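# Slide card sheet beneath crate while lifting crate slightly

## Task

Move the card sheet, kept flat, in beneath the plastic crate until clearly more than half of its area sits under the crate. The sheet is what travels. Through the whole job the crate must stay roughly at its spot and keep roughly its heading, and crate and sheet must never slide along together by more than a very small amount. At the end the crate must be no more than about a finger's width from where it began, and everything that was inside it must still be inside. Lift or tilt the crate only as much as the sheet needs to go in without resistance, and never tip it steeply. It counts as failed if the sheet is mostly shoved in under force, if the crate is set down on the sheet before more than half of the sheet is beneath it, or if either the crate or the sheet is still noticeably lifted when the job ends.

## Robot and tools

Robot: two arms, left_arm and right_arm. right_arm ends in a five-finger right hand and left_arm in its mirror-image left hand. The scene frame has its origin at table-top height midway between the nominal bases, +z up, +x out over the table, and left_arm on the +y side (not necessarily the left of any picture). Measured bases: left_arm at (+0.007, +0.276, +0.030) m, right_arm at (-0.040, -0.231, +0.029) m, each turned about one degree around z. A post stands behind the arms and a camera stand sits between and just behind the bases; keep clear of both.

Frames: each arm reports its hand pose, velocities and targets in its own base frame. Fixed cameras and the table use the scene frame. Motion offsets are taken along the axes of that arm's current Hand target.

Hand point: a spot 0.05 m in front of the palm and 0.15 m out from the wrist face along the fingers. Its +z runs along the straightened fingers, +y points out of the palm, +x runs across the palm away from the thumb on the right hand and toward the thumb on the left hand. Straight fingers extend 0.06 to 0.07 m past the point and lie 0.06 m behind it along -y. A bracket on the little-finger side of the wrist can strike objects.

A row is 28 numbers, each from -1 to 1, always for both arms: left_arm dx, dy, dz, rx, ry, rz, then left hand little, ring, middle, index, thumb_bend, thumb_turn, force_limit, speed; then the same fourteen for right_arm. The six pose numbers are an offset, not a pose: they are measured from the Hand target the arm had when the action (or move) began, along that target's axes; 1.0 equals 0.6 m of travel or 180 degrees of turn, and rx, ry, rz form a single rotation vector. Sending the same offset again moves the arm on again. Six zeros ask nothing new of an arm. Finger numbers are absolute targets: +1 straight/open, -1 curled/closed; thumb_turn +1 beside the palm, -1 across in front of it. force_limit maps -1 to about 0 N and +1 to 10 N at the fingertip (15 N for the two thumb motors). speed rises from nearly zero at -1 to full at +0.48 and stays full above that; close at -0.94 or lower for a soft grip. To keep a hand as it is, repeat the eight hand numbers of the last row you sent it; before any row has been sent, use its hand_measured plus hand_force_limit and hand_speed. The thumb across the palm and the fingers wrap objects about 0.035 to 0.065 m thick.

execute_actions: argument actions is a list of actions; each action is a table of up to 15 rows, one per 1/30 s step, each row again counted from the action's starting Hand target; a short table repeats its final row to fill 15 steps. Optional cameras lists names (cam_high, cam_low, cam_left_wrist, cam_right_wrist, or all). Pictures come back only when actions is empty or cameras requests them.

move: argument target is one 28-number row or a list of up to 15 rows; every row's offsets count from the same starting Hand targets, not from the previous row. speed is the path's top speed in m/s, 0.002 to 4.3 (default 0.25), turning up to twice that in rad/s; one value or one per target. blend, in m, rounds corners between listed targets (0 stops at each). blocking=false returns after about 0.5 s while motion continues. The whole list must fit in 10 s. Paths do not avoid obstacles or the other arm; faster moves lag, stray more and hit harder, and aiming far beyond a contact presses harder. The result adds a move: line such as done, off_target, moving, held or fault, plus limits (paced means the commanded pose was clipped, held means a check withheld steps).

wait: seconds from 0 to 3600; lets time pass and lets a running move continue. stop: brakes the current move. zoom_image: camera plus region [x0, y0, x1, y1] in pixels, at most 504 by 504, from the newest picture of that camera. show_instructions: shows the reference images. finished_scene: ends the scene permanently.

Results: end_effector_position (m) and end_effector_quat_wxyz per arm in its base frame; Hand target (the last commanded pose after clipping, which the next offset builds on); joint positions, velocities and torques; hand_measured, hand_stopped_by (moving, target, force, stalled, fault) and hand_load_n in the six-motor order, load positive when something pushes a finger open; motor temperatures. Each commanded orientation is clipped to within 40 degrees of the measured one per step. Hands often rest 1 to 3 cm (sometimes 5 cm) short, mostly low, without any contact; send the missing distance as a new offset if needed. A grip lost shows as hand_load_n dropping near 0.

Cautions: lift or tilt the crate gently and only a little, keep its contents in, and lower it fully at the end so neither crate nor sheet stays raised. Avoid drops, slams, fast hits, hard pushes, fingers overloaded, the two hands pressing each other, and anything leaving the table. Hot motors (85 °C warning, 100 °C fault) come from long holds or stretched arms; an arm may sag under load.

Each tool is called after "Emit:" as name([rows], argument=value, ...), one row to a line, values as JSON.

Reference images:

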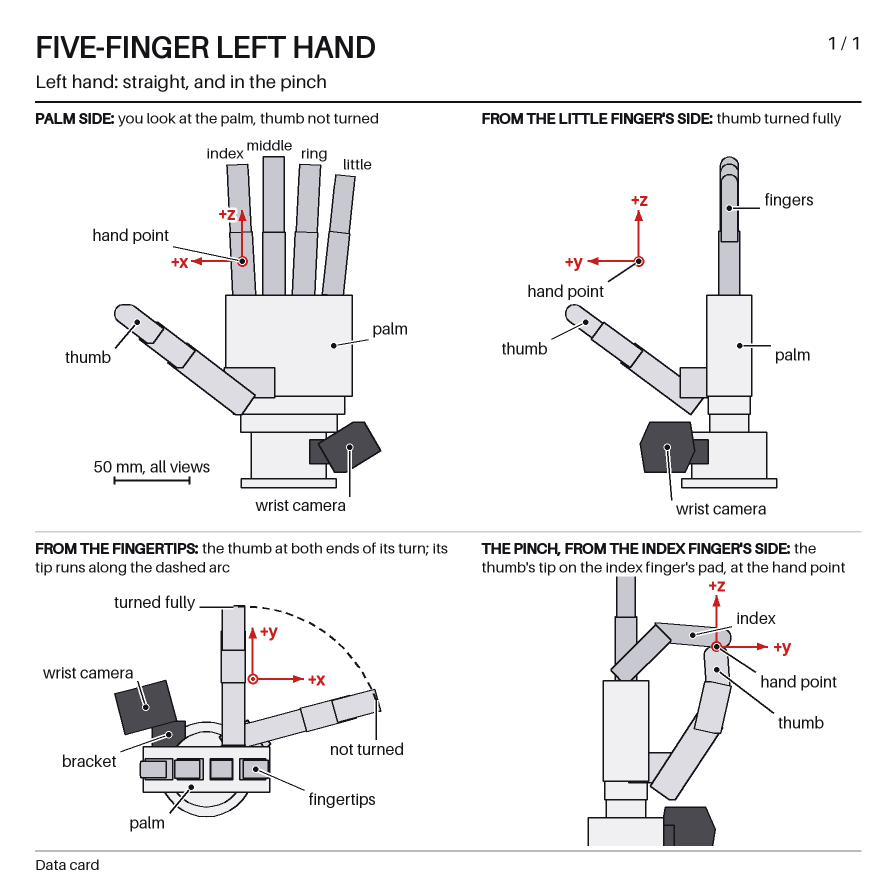

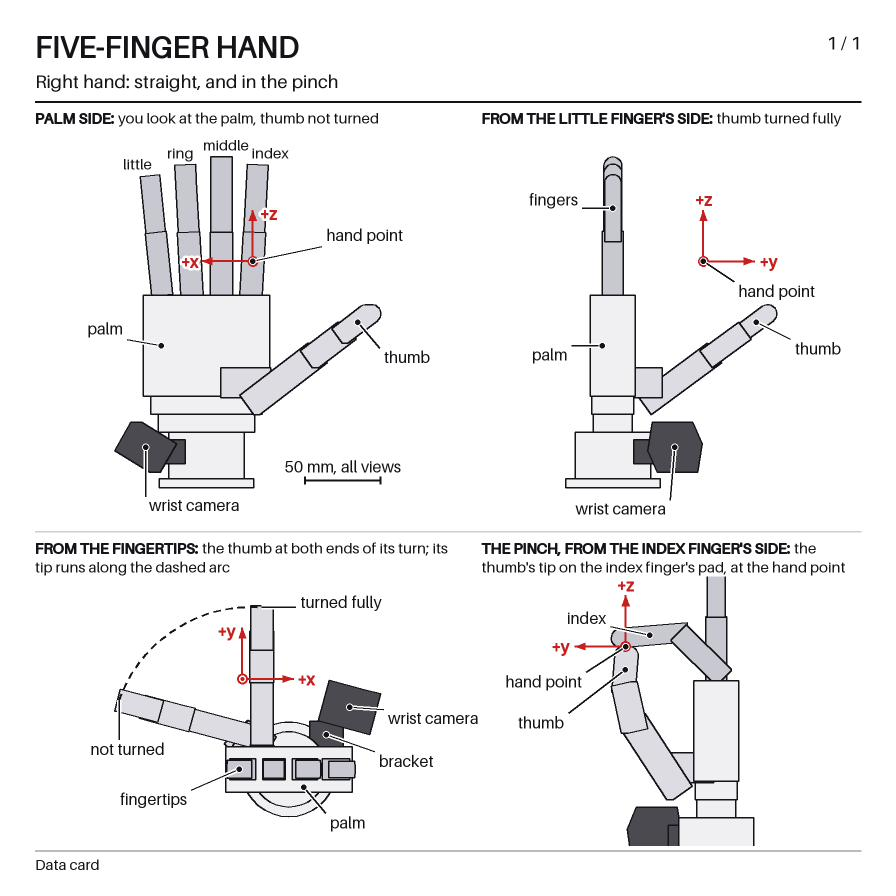

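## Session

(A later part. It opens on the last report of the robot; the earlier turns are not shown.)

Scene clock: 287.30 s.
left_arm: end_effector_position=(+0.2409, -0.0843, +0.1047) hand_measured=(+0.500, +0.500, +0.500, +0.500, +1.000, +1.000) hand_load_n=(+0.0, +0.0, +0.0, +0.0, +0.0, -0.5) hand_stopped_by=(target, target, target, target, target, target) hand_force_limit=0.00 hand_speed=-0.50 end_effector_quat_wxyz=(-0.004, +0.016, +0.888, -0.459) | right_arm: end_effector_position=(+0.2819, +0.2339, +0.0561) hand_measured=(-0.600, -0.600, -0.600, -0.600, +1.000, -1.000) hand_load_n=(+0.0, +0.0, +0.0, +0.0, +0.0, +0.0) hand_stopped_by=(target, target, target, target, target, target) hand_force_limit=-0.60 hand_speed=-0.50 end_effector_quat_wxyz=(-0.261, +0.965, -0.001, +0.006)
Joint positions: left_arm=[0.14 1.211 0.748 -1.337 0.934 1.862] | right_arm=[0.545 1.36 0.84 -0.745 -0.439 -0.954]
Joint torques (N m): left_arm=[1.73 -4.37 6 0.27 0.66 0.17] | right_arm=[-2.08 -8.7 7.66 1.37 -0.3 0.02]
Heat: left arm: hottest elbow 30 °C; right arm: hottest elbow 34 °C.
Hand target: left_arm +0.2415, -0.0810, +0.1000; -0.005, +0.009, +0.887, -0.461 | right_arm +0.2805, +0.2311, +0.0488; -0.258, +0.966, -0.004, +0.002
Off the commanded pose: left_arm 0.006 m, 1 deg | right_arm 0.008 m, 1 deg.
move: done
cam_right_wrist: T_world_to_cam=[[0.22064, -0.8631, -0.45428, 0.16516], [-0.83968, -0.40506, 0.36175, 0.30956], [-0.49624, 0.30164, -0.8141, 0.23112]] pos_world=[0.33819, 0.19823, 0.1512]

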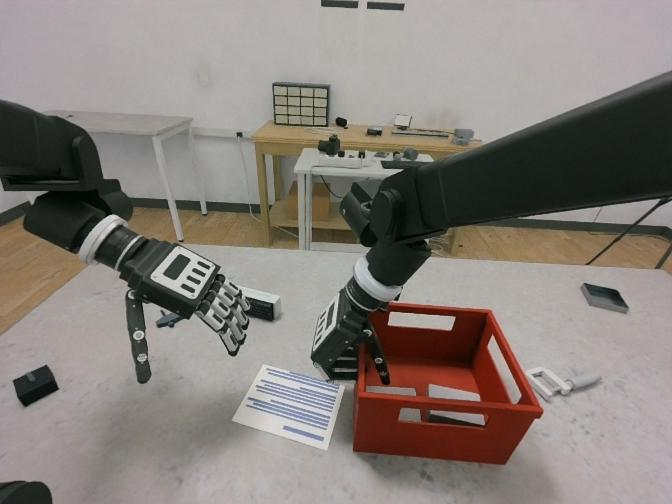

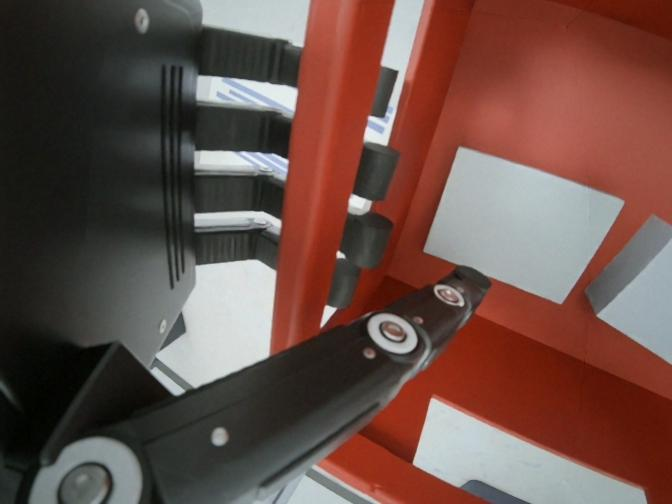

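Emit:
move(target=[0,0,0,0,0,0,0.5,0.5,0.5,0.5,1,1,0,-0.5,0.0014,0.0288,-0.0167,0,0,0,-0.6,-0.6,-0.6,-0.6,1,-1,-0.6,-0.5], cameras=["cam_low","cam_right_wrist","cam_high"], speed=0.08)

Emit:
zoom_image(camera="cam_right_wrist", region=[190, 0, 450, 350])

Scene clock: 290.83 s.
left_arm: end_effector_position=(+0.2409, -0.0843, +0.1047) hand_measured=(+0.500, +0.500, +0.500, +0.500, +1.000, +1.000) hand_load_n=(+0.0, +0.0, +0.0, +0.0, -0.5, -0.5) hand_stopped_by=(target, target, target, target, target, target) hand_force_limit=0.00 hand_speed=-0.50 end_effector_quat_wxyz=(-0.004, +0.016, +0.888, -0.459) | right_arm: end_effector_position=(+0.2835, +0.2185, +0.0498) hand_measured=(-0.600, -0.600, -0.600, -0.600, +1.000, -1.000) hand_load_n=(+0.0, +0.0, +0.0, +0.0, +0.0, +0.0) hand_stopped_by=(target, target, target, target, target, target) hand_force_limit=-0.60 hand_speed=-0.50 end_effector_quat_wxyz=(-0.260, +0.966, -0.002, +0.004)
Joint positions: left_arm=[0.14 1.211 0.748 -1.337 0.934 1.862] | right_arm=[0.506 1.36 0.822 -0.751 -0.45 -0.996]
Joint torques (N m): left_arm=[1.67 -4.66 5.97 0.21 0.65 0.19] | right_arm=[-2.9 -10.29 7.45 0.66 -0.45 -0.06]
Heat: left arm: hottest elbow 30 °C; right arm: hottest elbow 34 °C.
Hand target: left_arm +0.2415, -0.0810, +0.1000; -0.005, +0.009, +0.887, -0.461 | right_arm +0.2812, +0.2112, +0.0488; -0.258, +0.966, -0.004, +0.002
Off the commanded pose: left_arm 0.006 m, 1 deg | right_arm 0.008 m, 0 deg.
move: done
cam_right_wrist: T_world_to_cam=[[0.21847, -0.86487, -0.45196, 0.14949], [-0.83794, -0.40363, 0.36735, 0.30587], [-0.50013, 0.29846, -0.81289, 0.23324]] pos_world=[0.34029, 0.18313, 0.1448]
Images, in order (width x height): cam_high 672x504, cam_low 672x504, cam_right_wrist 672x504.

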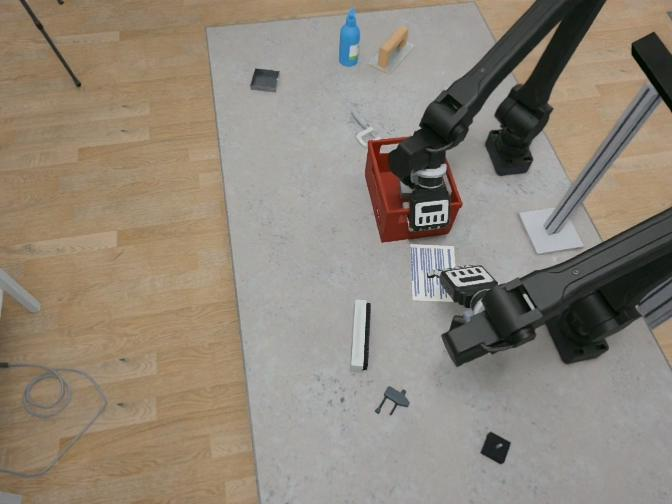

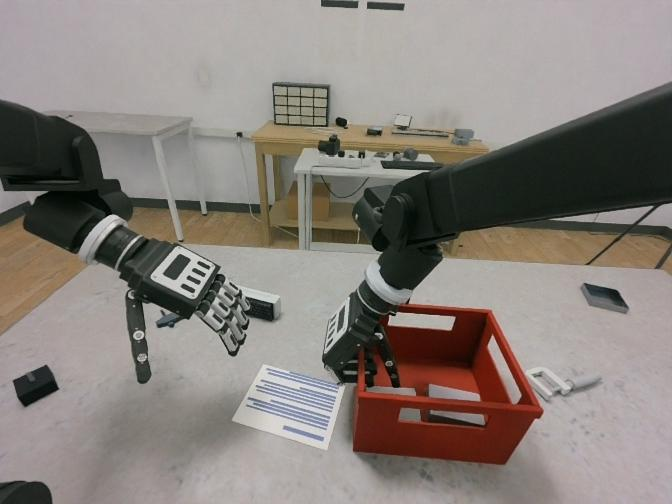

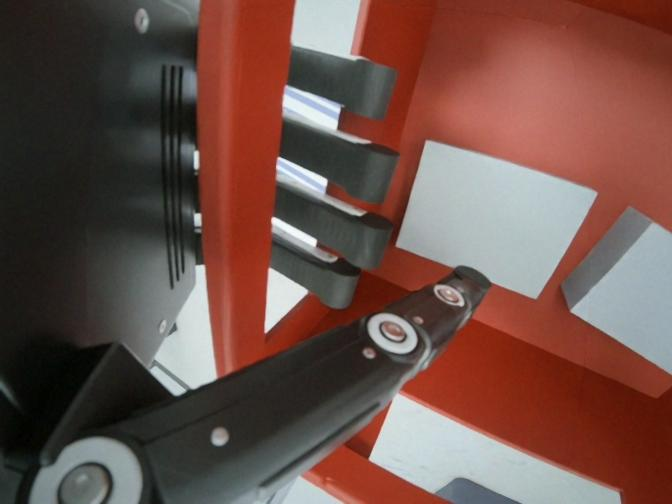

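Scaled by 1.440 from the camera's image (finer frame: 960x720).

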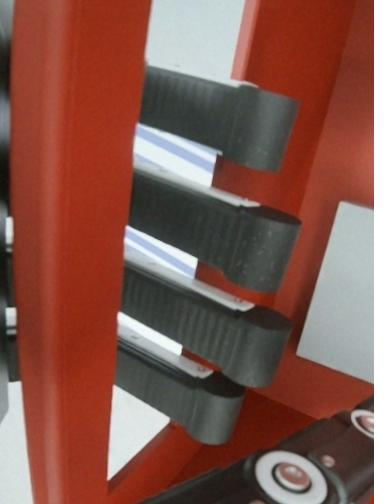

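Emit:
move(target=[-0.005,0.1265,0.11,0,0,0,0.5,0.5,0.5,0.5,1,1,0,-0.5,0,0,0,0,0,0,-0.6,-0.6,-0.6,-0.6,1,-1,-0.6,-0.5], cameras=["all"], speed=0.15)

Emit:
zoom_image(camera="cam_low", region=[180, 270, 400, 480])

Emit:
zoom_image(camera="cam_high", region=[370, 190, 530, 330])

Scene clock: 306.33 s.
left_arm: end_effector_position=(+0.2492, -0.0863, +0.0052) hand_measured=(+0.500, +0.500, +0.500, +0.500, +1.000, +1.000) hand_load_n=(+0.0, +0.0, -0.5, +0.0, +0.0, +0.0) hand_stopped_by=(target, target, target, target, target, target) hand_force_limit=0.00 hand_speed=-0.50 end_effector_quat_wxyz=(+0.006, +0.010, +0.888, -0.459) | right_arm: end_effector_position=(+0.2836, +0.2185, +0.0498) hand_measured=(-0.600, -0.600, -0.600, -0.600, +1.000, -1.000) hand_load_n=(+0.5, +0.0, +0.0, +0.0, +0.0, +0.0) hand_stopped_by=(target, target, target, target, target, target) hand_force_limit=-0.60 hand_speed=-0.50 end_effector_quat_wxyz=(-0.260, +0.966, -0.002, +0.004)
Joint positions: left_arm=[0.134 1.414 0.609 -0.95 0.943 1.821] | right_arm=[0.506 1.36 0.822 -0.751 -0.45 -0.996]
Joint torques (N m): left_arm=[-0.67 -5.66 4.41 0.44 0.66 -0.04] | right_arm=[-2.9 -10.29 7.45 0.69 -0.45 -0.07]
Heat: left arm: hottest elbow 30 °C; right arm: hottest elbow 33 °C.
Hand target: left_arm +0.2443, -0.0915, +0.0000; -0.005, +0.009, +0.887, -0.461 | right_arm +0.2812, +0.2112, +0.0489; -0.258, +0.966, -0.004, +0.002
Off the commanded pose: left_arm 0.009 m, 1 deg | right_arm 0.008 m, 0 deg.
move: done
cam_left_wrist: T_world_to_cam=[[-0.24707, -0.60166, 0.75958, 0.00987], [-0.82363, 0.54335, 0.16248, 0.25096], [-0.51048, -0.58547, -0.62979, 0.19753]] pos_world=[0.30996, -0.01477, 0.07613]
cam_right_wrist: T_world_to_cam=[[0.21885, -0.86481, -0.4519, 0.14942], [-0.83784, -0.40392, 0.36724, 0.30595], [-0.50012, 0.29825, -0.81297, 0.23325]] pos_world=[0.34029, 0.18324, 0.1448]

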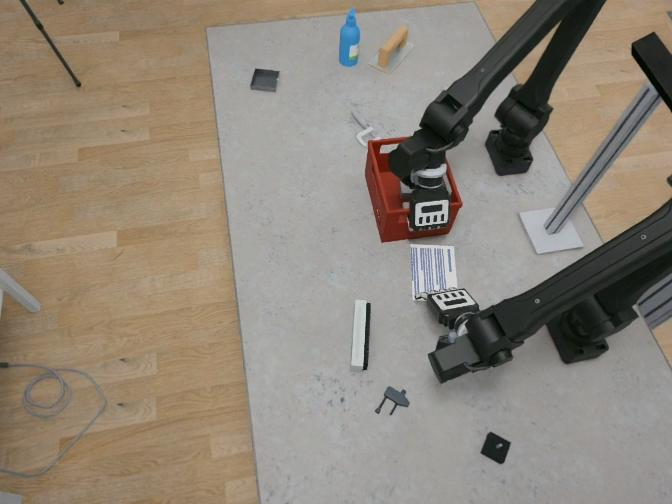

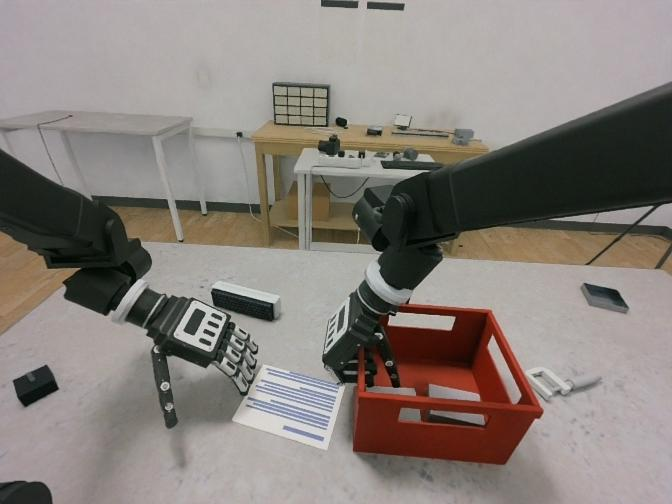

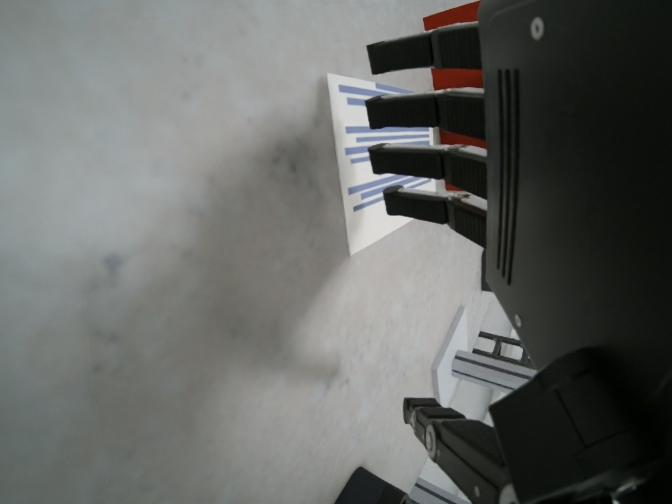

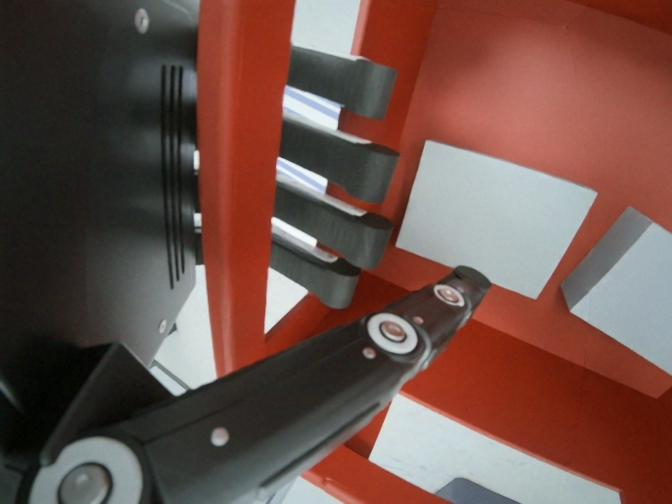

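Scaled by 2.291 from the camera's image (finer frame: 960x720).

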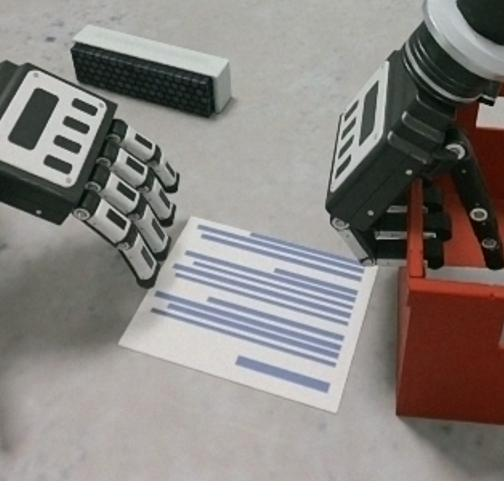

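Scaled by 3.150 from the camera's image (finer frame: 960x720).

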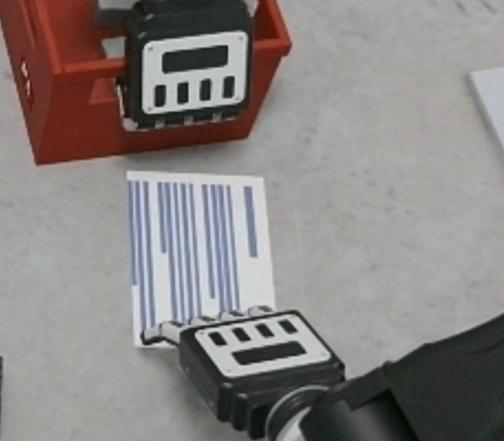

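Emit:
move(target=[0.0098,0.0233,0.034,0,0,0,0.5,0.5,0.5,0.5,1,1,0,-0.5,0,0,0,0,0,0,-0.6,-0.6,-0.6,-0.6,1,-1,-0.6,-0.5], cameras=["cam_low","cam_left_wrist","cam_high"], speed=0.05)

Emit:
zoom_image(camera="cam_low", region=[180, 270, 400, 480])

Emit:
zoom_image(camera="cam_high", region=[370, 190, 530, 330])

Scene clock: 312.83 s.
left_arm: end_effector_position=(+0.2444, -0.0954, -0.0166) hand_measured=(+0.500, +0.500, +0.500, +0.500, +1.000, +1.000) hand_load_n=(+0.0, +0.0, +0.0, +0.0, +0.0, -0.5) hand_stopped_by=(target, target, target, target, target, target) hand_force_limit=0.00 hand_speed=-0.50 end_effector_quat_wxyz=(+0.006, +0.009, +0.887, -0.461) | right_arm: end_effector_position=(+0.2836, +0.2185, +0.0498) hand_measured=(-0.600, -0.600, -0.600, -0.600, +1.000, -1.000) hand_load_n=(+0.0, +0.0, +0.0, +0.0, +0.5, +0.0) hand_stopped_by=(target, target, target, target, target, target) hand_force_limit=-0.60 hand_speed=-0.50 end_effector_quat_wxyz=(-0.260, +0.966, -0.002, +0.004)
Joint positions: left_arm=[0.106 1.453 0.564 -0.827 0.951 1.771] | right_arm=[0.506 1.36 0.822 -0.751 -0.45 -0.996]
Joint torques (N m): left_arm=[-0.79 -5.54 3.74 0.68 0.52 -0.04] | right_arm=[-2.9 -10.29 7.45 0.68 -0.45 -0.07]
Heat: left arm: hottest elbow 30 °C; right arm: hottest elbow 33 °C.
Hand target: left_arm +0.2383, -0.1001, -0.0231; -0.005, +0.009, +0.887, -0.461 | right_arm +0.2812, +0.2112, +0.0489; -0.258, +0.966, -0.004, +0.002
Off the commanded pose: left_arm 0.010 m, 1 deg | right_arm 0.008 m, 0 deg.
move: done
cam_left_wrist: T_world_to_cam=[[-0.24569, -0.59923, 0.76195, 0.01962], [-0.8248, 0.54218, 0.16044, 0.25558], [-0.50926, -0.58904, -0.62745, 0.17544]] pos_world=[0.30497, -0.02347, 0.05413]
Images, in order (width x height): cam_high 672x504, cam_low 672x504, cam_left_wrist 672x504.

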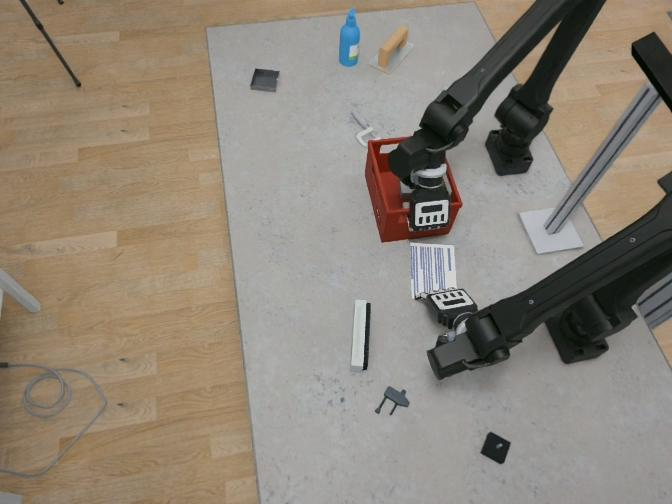

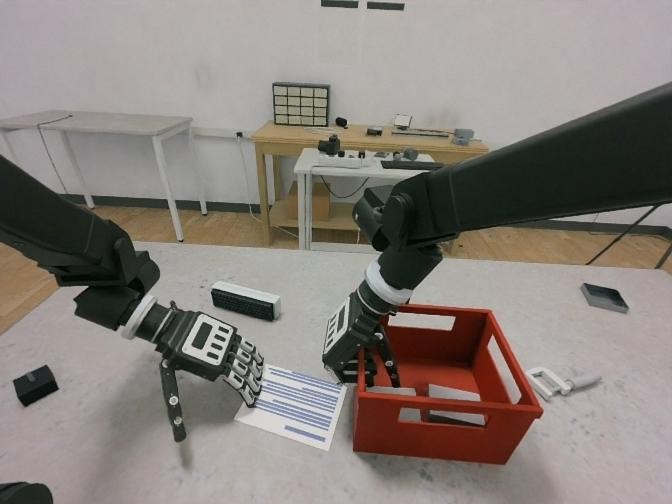

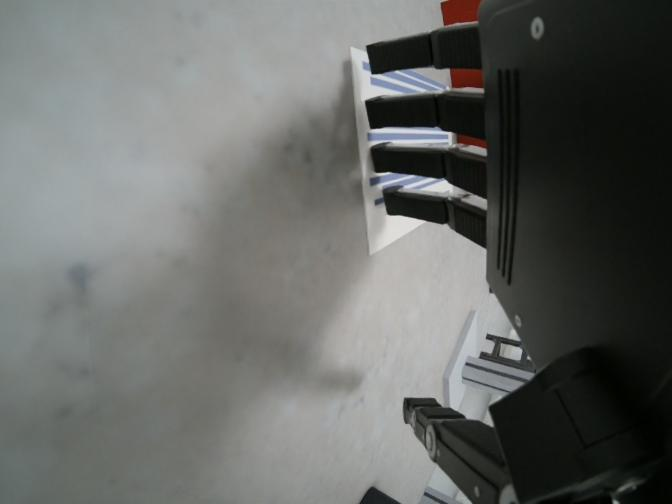

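Scaled by 2.291 from the camera's image (finer frame: 960x720).

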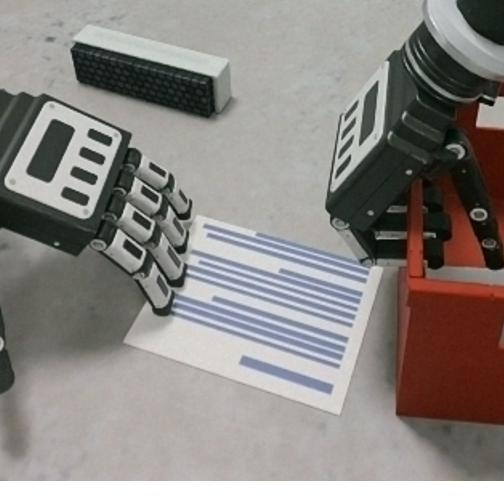

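Scaled by 3.150 from the camera's image (finer frame: 960x720).

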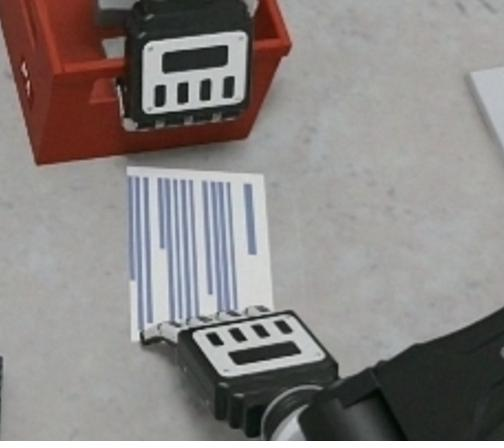

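Emit:
move(target=[0,0,0,0,0,0,0.5,0.5,0.5,0.5,1,1,0,-0.5,0.0003,-0.0233,-0.0538,0,0,0,-0.6,-0.6,-0.6,-0.6,1,-1,-0.6,-0.5], cameras=["cam_low","cam_right_wrist","cam_high"], speed=0.05)

Emit:
zoom_image(camera="cam_low", region=[300, 270, 560, 480])

Scene clock: 318.53 s.
left_arm: end_effector_position=(+0.2444, -0.0954, -0.0166) hand_measured=(+0.500, +0.500, +0.500, +0.500, +1.000, +1.000) hand_load_n=(+0.0, +0.0, +0.0, +0.0, +0.0, +0.0) hand_stopped_by=(target, target, target, target, target, target) hand_force_limit=0.00 hand_speed=-0.50 end_effector_quat_wxyz=(+0.006, +0.008, +0.887, -0.461) | right_arm: end_effector_position=(+0.2692, +0.2038, +0.0670) hand_measured=(-0.600, -0.600, -0.600, -0.600, +1.000, -1.000) hand_load_n=(+0.0, +0.0, +0.0, +0.5, +0.0, +0.0) hand_stopped_by=(target, target, target, target, target, target) hand_force_limit=-0.60 hand_speed=-0.50 end_effector_quat_wxyz=(-0.250, +0.968, -0.004, -0.010)
Joint positions: left_arm=[0.106 1.453 0.564 -0.826 0.951 1.77] | right_arm=[0.492 1.306 0.825 -0.85 -0.45 -1.017]
Joint torques (N m): left_arm=[-0.5 -5.25 3.82 0.76 0.52 -0.01] | right_arm=[-2.55 -9.82 11.95 0.1 -0.53 0.03]
Heat: left arm: hottest elbow 30 °C; right arm: hottest elbow 33 °C.
Hand target: left_arm +0.2384, -0.1001, -0.0231; -0.005, +0.009, +0.887, -0.461 | right_arm +0.2813, +0.2071, +0.0838; -0.258, +0.966, -0.004, +0.002
Off the commanded pose: left_arm 0.010 m, 1 deg | right_arm 0.021 m, 2 deg.
move: off_target (right_arm)
cam_right_wrist: T_world_to_cam=[[0.20983, -0.87276, -0.44075, 0.15093], [-0.82653, -0.39915, 0.3969, 0.2757], [-0.52232, 0.28101, -0.80512, 0.25336]] pos_world=[0.32854, 0.17057, 0.16108]
Images, in order (width x height): cam_high 672x504, cam_low 672x504, cam_right_wrist 672x504.

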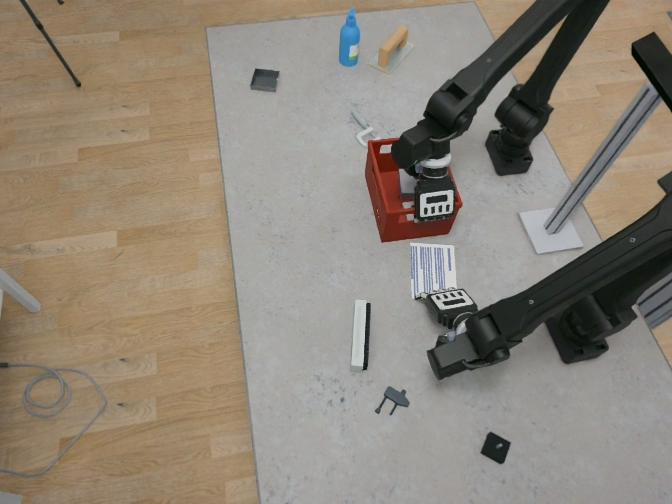

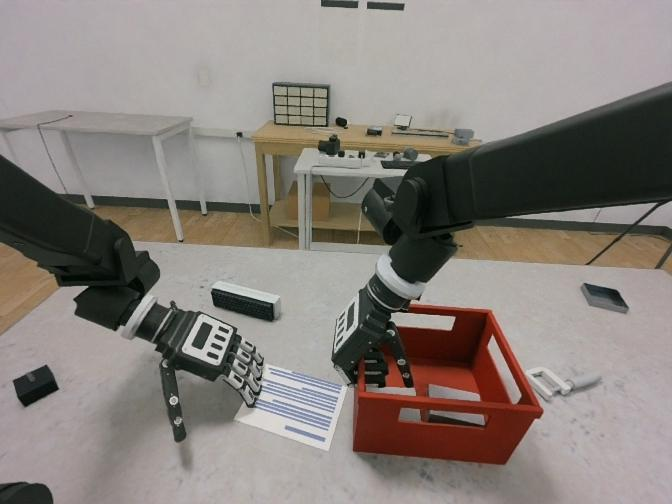

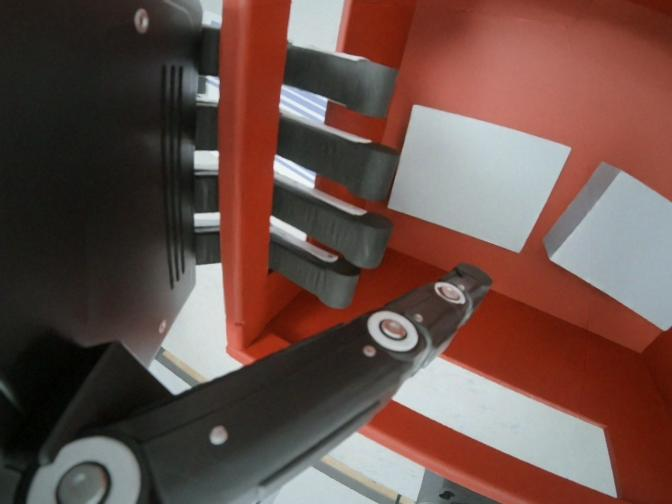

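Scaled by 1.938 from the camera's image (finer frame: 960x720).

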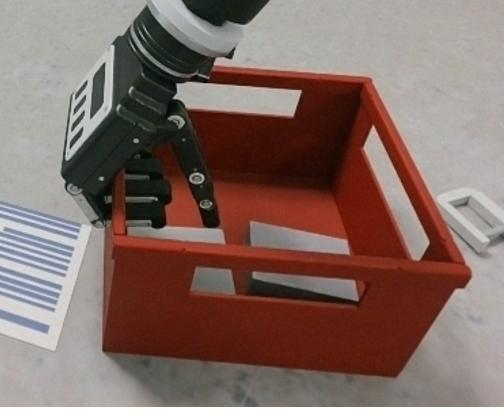

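Emit:
move(target=[0,0,0,0,0,0,0.5,0.5,0.5,0.5,1,1,0,-0.5,0.0067,-0.011,-0.0322,0,0,0,-0.6,-0.6,-0.6,-0.6,1,-1,-0.6,-0.5], cameras=["cam_low","cam_right_wrist","cam_high"], speed=0.05)

Emit:
zoom_image(camera="cam_low", region=[300, 270, 560, 480])

Scene clock: 322.73 s.
left_arm: end_effector_position=(+0.2444, -0.0954, -0.0166) hand_measured=(+0.500, +0.500, +0.500, +0.500, +1.000, +1.000) hand_load_n=(+0.0, +0.0, +0.5, +0.0, +0.0, +0.0) hand_stopped_by=(target, target, target, target, target, target) hand_force_limit=0.00 hand_speed=-0.50 end_effector_quat_wxyz=(+0.006, +0.008, +0.887, -0.461) | right_arm: end_effector_position=(+0.2591, +0.1947, +0.0724) hand_measured=(-0.600, -0.600, -0.600, -0.600, +1.000, -1.000) hand_load_n=(+0.0, +0.0, +0.5, +2.5, +0.0, +0.0) hand_stopped_by=(target, target, target, target, target, target) hand_force_limit=-0.60 hand_speed=-0.50 end_effector_quat_wxyz=(-0.238, +0.971, -0.005, -0.031)
Joint positions: left_arm=[0.106 1.453 0.564 -0.826 0.951 1.77] | right_arm=[0.484 1.301 0.837 -0.923 -0.45 -1.033]
Joint torques (N m): left_arm=[-0.67 -5.6 3.88 0.61 0.54 -0.01] | right_arm=[-3.19 -10.99 14.31 0.23 -0.67 0.02]
Heat: left arm: hottest elbow 30 °C; right arm: hottest elbow 34 °C.
Hand target: left_arm +0.2384, -0.1001, -0.0231; -0.005, +0.009, +0.887, -0.461 | right_arm +0.2853, +0.2031, +0.1039; -0.258, +0.966, -0.004, +0.002
Off the commanded pose: left_arm 0.010 m, 1 deg | right_arm 0.042 m, 5 deg.
move: off_target (right_arm)
cam_right_wrist: T_world_to_cam=[[0.1981, -0.88242, -0.42672, 0.15131], [-0.80624, -0.39427, 0.44104, 0.25219], [-0.55743, 0.25667, -0.78955, 0.26777]] pos_world=[0.32261, 0.16422, 0.16476]
Images, in order (width x height): cam_high 672x504, cam_low 672x504, cam_right_wrist 672x504.

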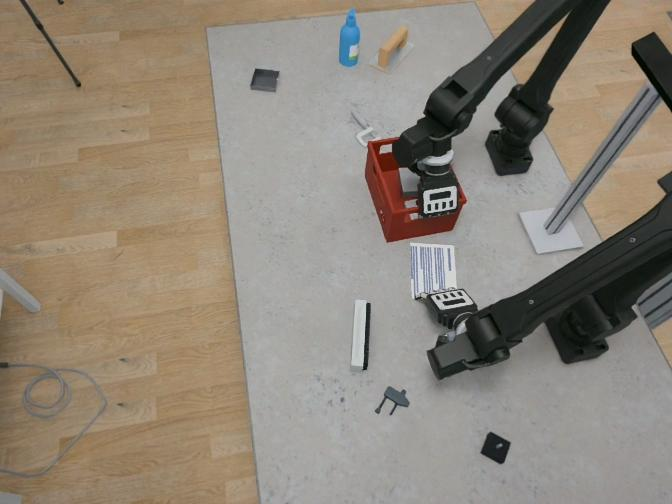

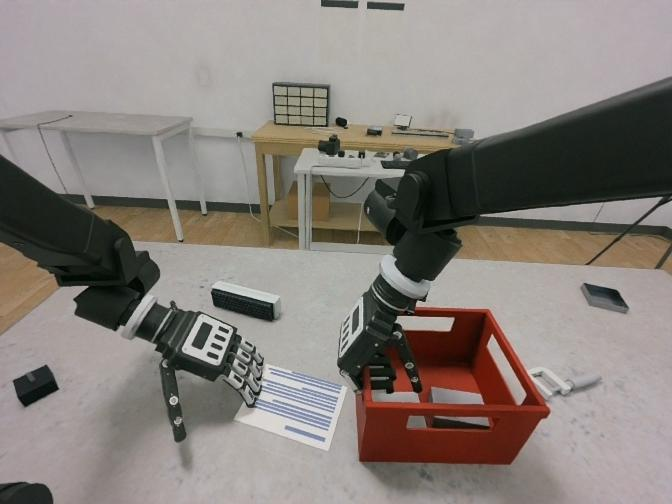

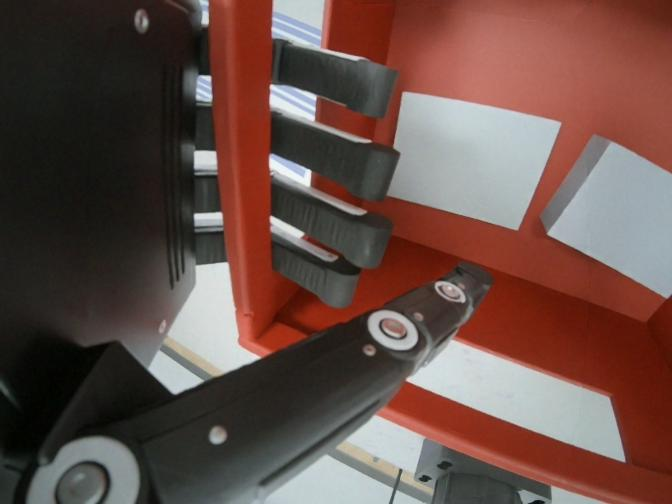

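Scaled by 1.938 from the camera's image (finer frame: 960x720).

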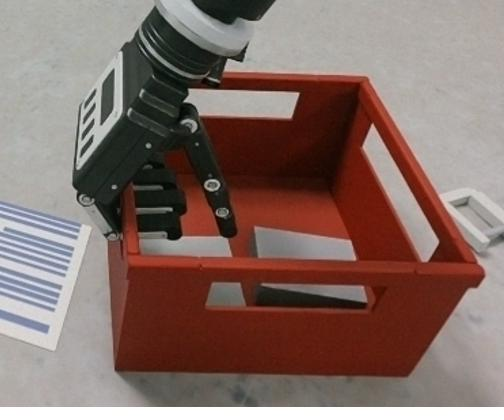

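Emit:
move(target=[0,0,0,0,0,0,0.5,0.5,0.5,0.5,1,1,0,-0.5,0.0263,-0.0117,-0.0047,0,0,0,-0.6,-0.6,-0.6,-0.6,1,-1,-0.6,-0.5], cameras=["cam_low","cam_right_wrist","cam_high"], speed=0.05)

Emit:
zoom_image(camera="cam_low", region=[300, 270, 560, 480])

Scene clock: 336.00 s.
left_arm: end_effector_position=(+0.2444, -0.0954, -0.0166) hand_measured=(+0.500, +0.500, +0.500, +0.500, +1.000, +1.000) hand_load_n=(+0.0, +0.0, +0.5, +0.0, +0.0, +0.0) hand_stopped_by=(target, target, target, target, target, target) hand_force_limit=0.00 hand_speed=-0.50 end_effector_quat_wxyz=(+0.006, +0.008, +0.887, -0.461) | right_arm: end_effector_position=(+0.2655, +0.1942, +0.0763) hand_measured=(-0.600, -0.600, -0.600, -0.600, +1.000, -1.000) hand_load_n=(+0.0, +0.0, +0.0, +3.5, +0.0, +0.0) hand_stopped_by=(target, target, target, target, target, target) hand_force_limit=-0.60 hand_speed=-0.50 end_effector_quat_wxyz=(-0.235, +0.971, -0.006, -0.034)
Joint positions: left_arm=[0.106 1.453 0.564 -0.826 0.951 1.77] | right_arm=[0.475 1.318 0.864 -0.947 -0.45 -1.044]
Joint torques (N m): left_arm=[-0.91 -5.48 3.88 0.7 0.51 -0.01] | right_arm=[-3.19 -9.82 16.24 0.42 -0.75 0.02]
Heat: left arm: hottest elbow 29 °C; right arm: hottest elbow 37 °C.
Hand target: left_arm +0.2384, -0.1001, -0.0231; -0.005, +0.009, +0.887, -0.461 | right_arm +0.3010, +0.2077, +0.1098; -0.258, +0.966, -0.004, +0.002
Off the commanded pose: left_arm 0.010 m, 1 deg | right_arm 0.051 m, 5 deg.
move: off_target (right_arm)
cam_right_wrist: T_world_to_cam=[[0.19554, -0.88473, -0.42309, 0.15216], [-0.80272, -0.39224, 0.44921, 0.25343], [-0.56339, 0.25179, -0.78689, 0.27681]] pos_world=[0.32963, 0.16433, 0.16835]
Images, in order (width x height): cam_high 672x504, cam_low 672x504, cam_right_wrist 672x504.

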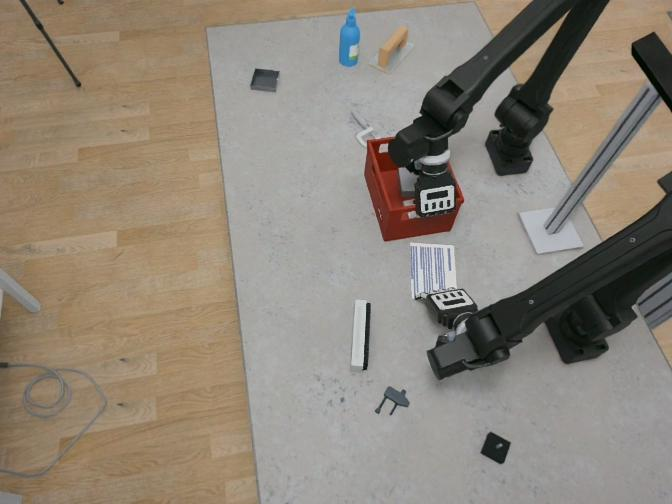

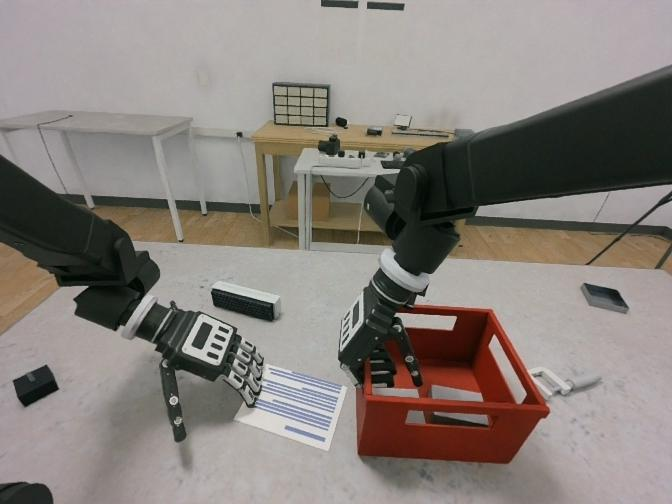

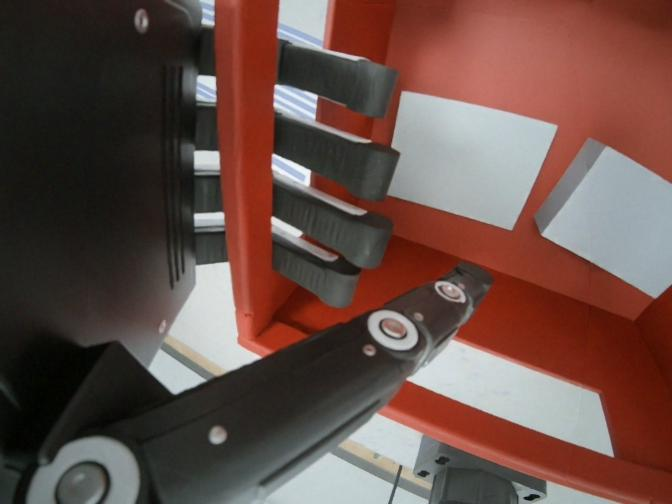

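Scaled by 1.938 from the camera's image (finer frame: 960x720).

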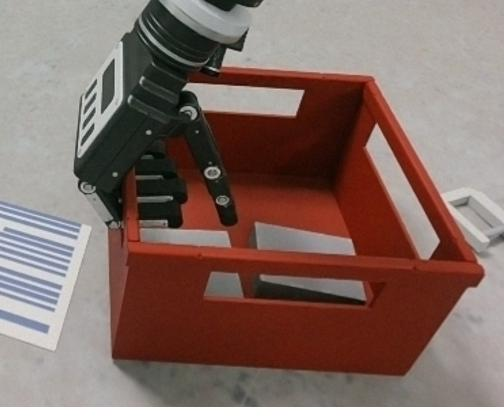

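Emit:
move(target=[0,0,0,0,0,0,0.5,0.5,0.5,0.5,1,1,0,-0.5,0.035,-0.018,-0.008,0,0,0,-0.6,-0.6,-0.6,-0.6,1,-1,-0.6,-0.5], cameras=["cam_low","cam_right_wrist","cam_high"], speed=0.05)

Emit:
zoom_image(camera="cam_low", region=[300, 270, 560, 480])

Emit:
zoom_image(camera="cam_high", region=[340, 120, 490, 320])

Scene clock: 345.57 s.
left_arm: end_effector_position=(+0.2444, -0.0954, -0.0166) hand_measured=(+0.500, +0.500, +0.500, +0.500, +1.000, +1.000) hand_load_n=(+0.0, +0.0, +0.5, +0.0, +0.0, -0.5) hand_stopped_by=(target, target, target, target, target, target) hand_force_limit=0.00 hand_speed=-0.50 end_effector_quat_wxyz=(+0.006, +0.008, +0.887, -0.461) | right_arm: end_effector_position=(+0.2866, +0.1986, +0.0827) hand_measured=(-0.600, -0.600, -0.600, -0.600, +1.000, -1.000) hand_load_n=(+0.0, -0.5, +0.0, +3.5, +0.0, +0.0) hand_stopped_by=(target, target, target, target, target, target) hand_force_limit=-0.60 hand_speed=-0.50 end_effector_quat_wxyz=(-0.232, +0.972, -0.007, -0.035)
Joint positions: left_arm=[0.106 1.453 0.564 -0.826 0.951 1.77] | right_arm=[0.462 1.37 0.933 -0.975 -0.449 -1.058]
Joint torques (N m): left_arm=[-0.38 -5.66 3.79 0.76 0.52 -0.03] | right_arm=[-2.78 -10.93 16.65 0.38 -0.91 0.06]
Heat: left arm: hottest elbow 29 °C; right arm: hottest elbow 39 °C.
Hand target: left_arm +0.2384, -0.1001, -0.0231; -0.005, +0.009, +0.887, -0.461 | right_arm +0.3221, +0.2143, +0.1194; -0.258, +0.966, -0.005, +0.002
Off the commanded pose: left_arm 0.010 m, 1 deg | right_arm 0.053 m, 5 deg.
move: off_target (right_arm)
cam_right_wrist: T_world_to_cam=[[0.19304, -0.88738, -0.41869, 0.15549], [-0.80187, -0.38859, 0.45388, 0.2679], [-0.56546, 0.24812, -0.78657, 0.29398]] pos_world=[0.35103, 0.16914, 0.17475]
Images, in order (width x height): cam_high 672x504, cam_low 672x504, cam_right_wrist 672x504.

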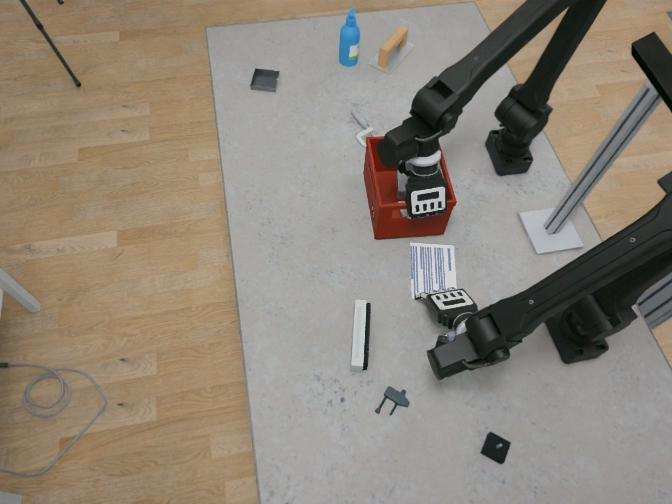

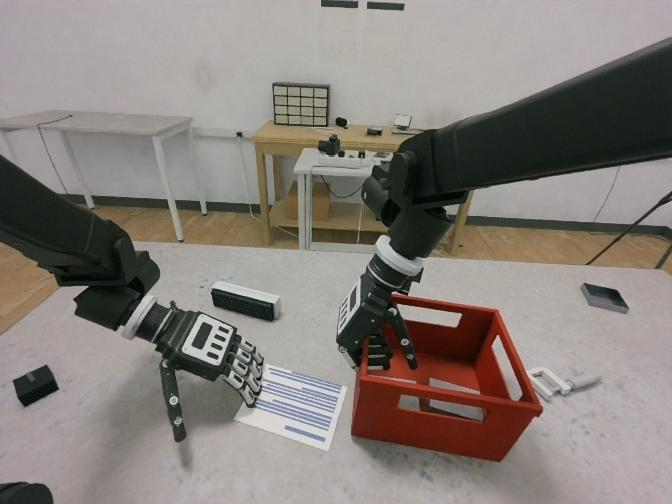

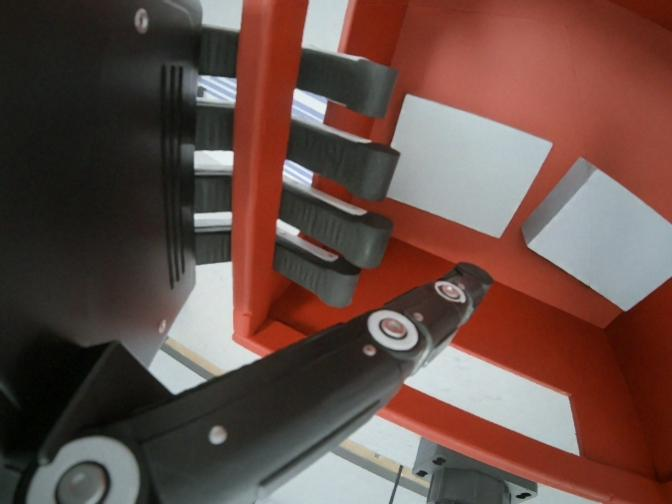

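Scaled by 1.938 from the camera's image (finer frame: 960x720).

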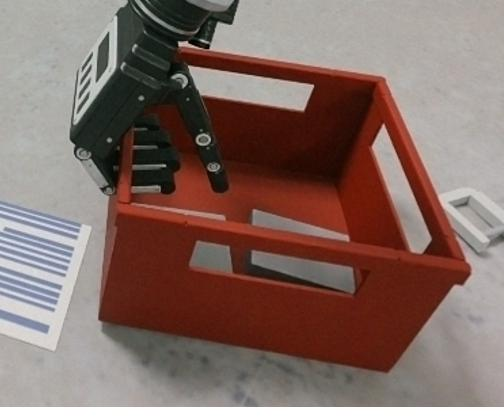

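Scaled by 2.520 from the camera's image (finer frame: 960x720).

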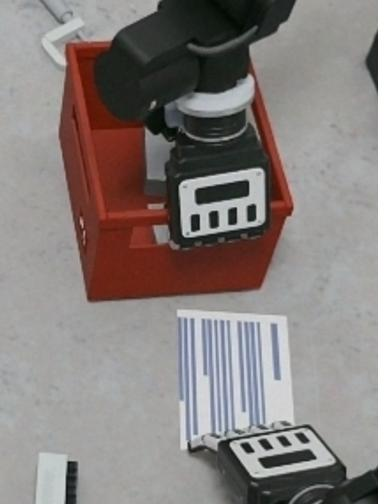

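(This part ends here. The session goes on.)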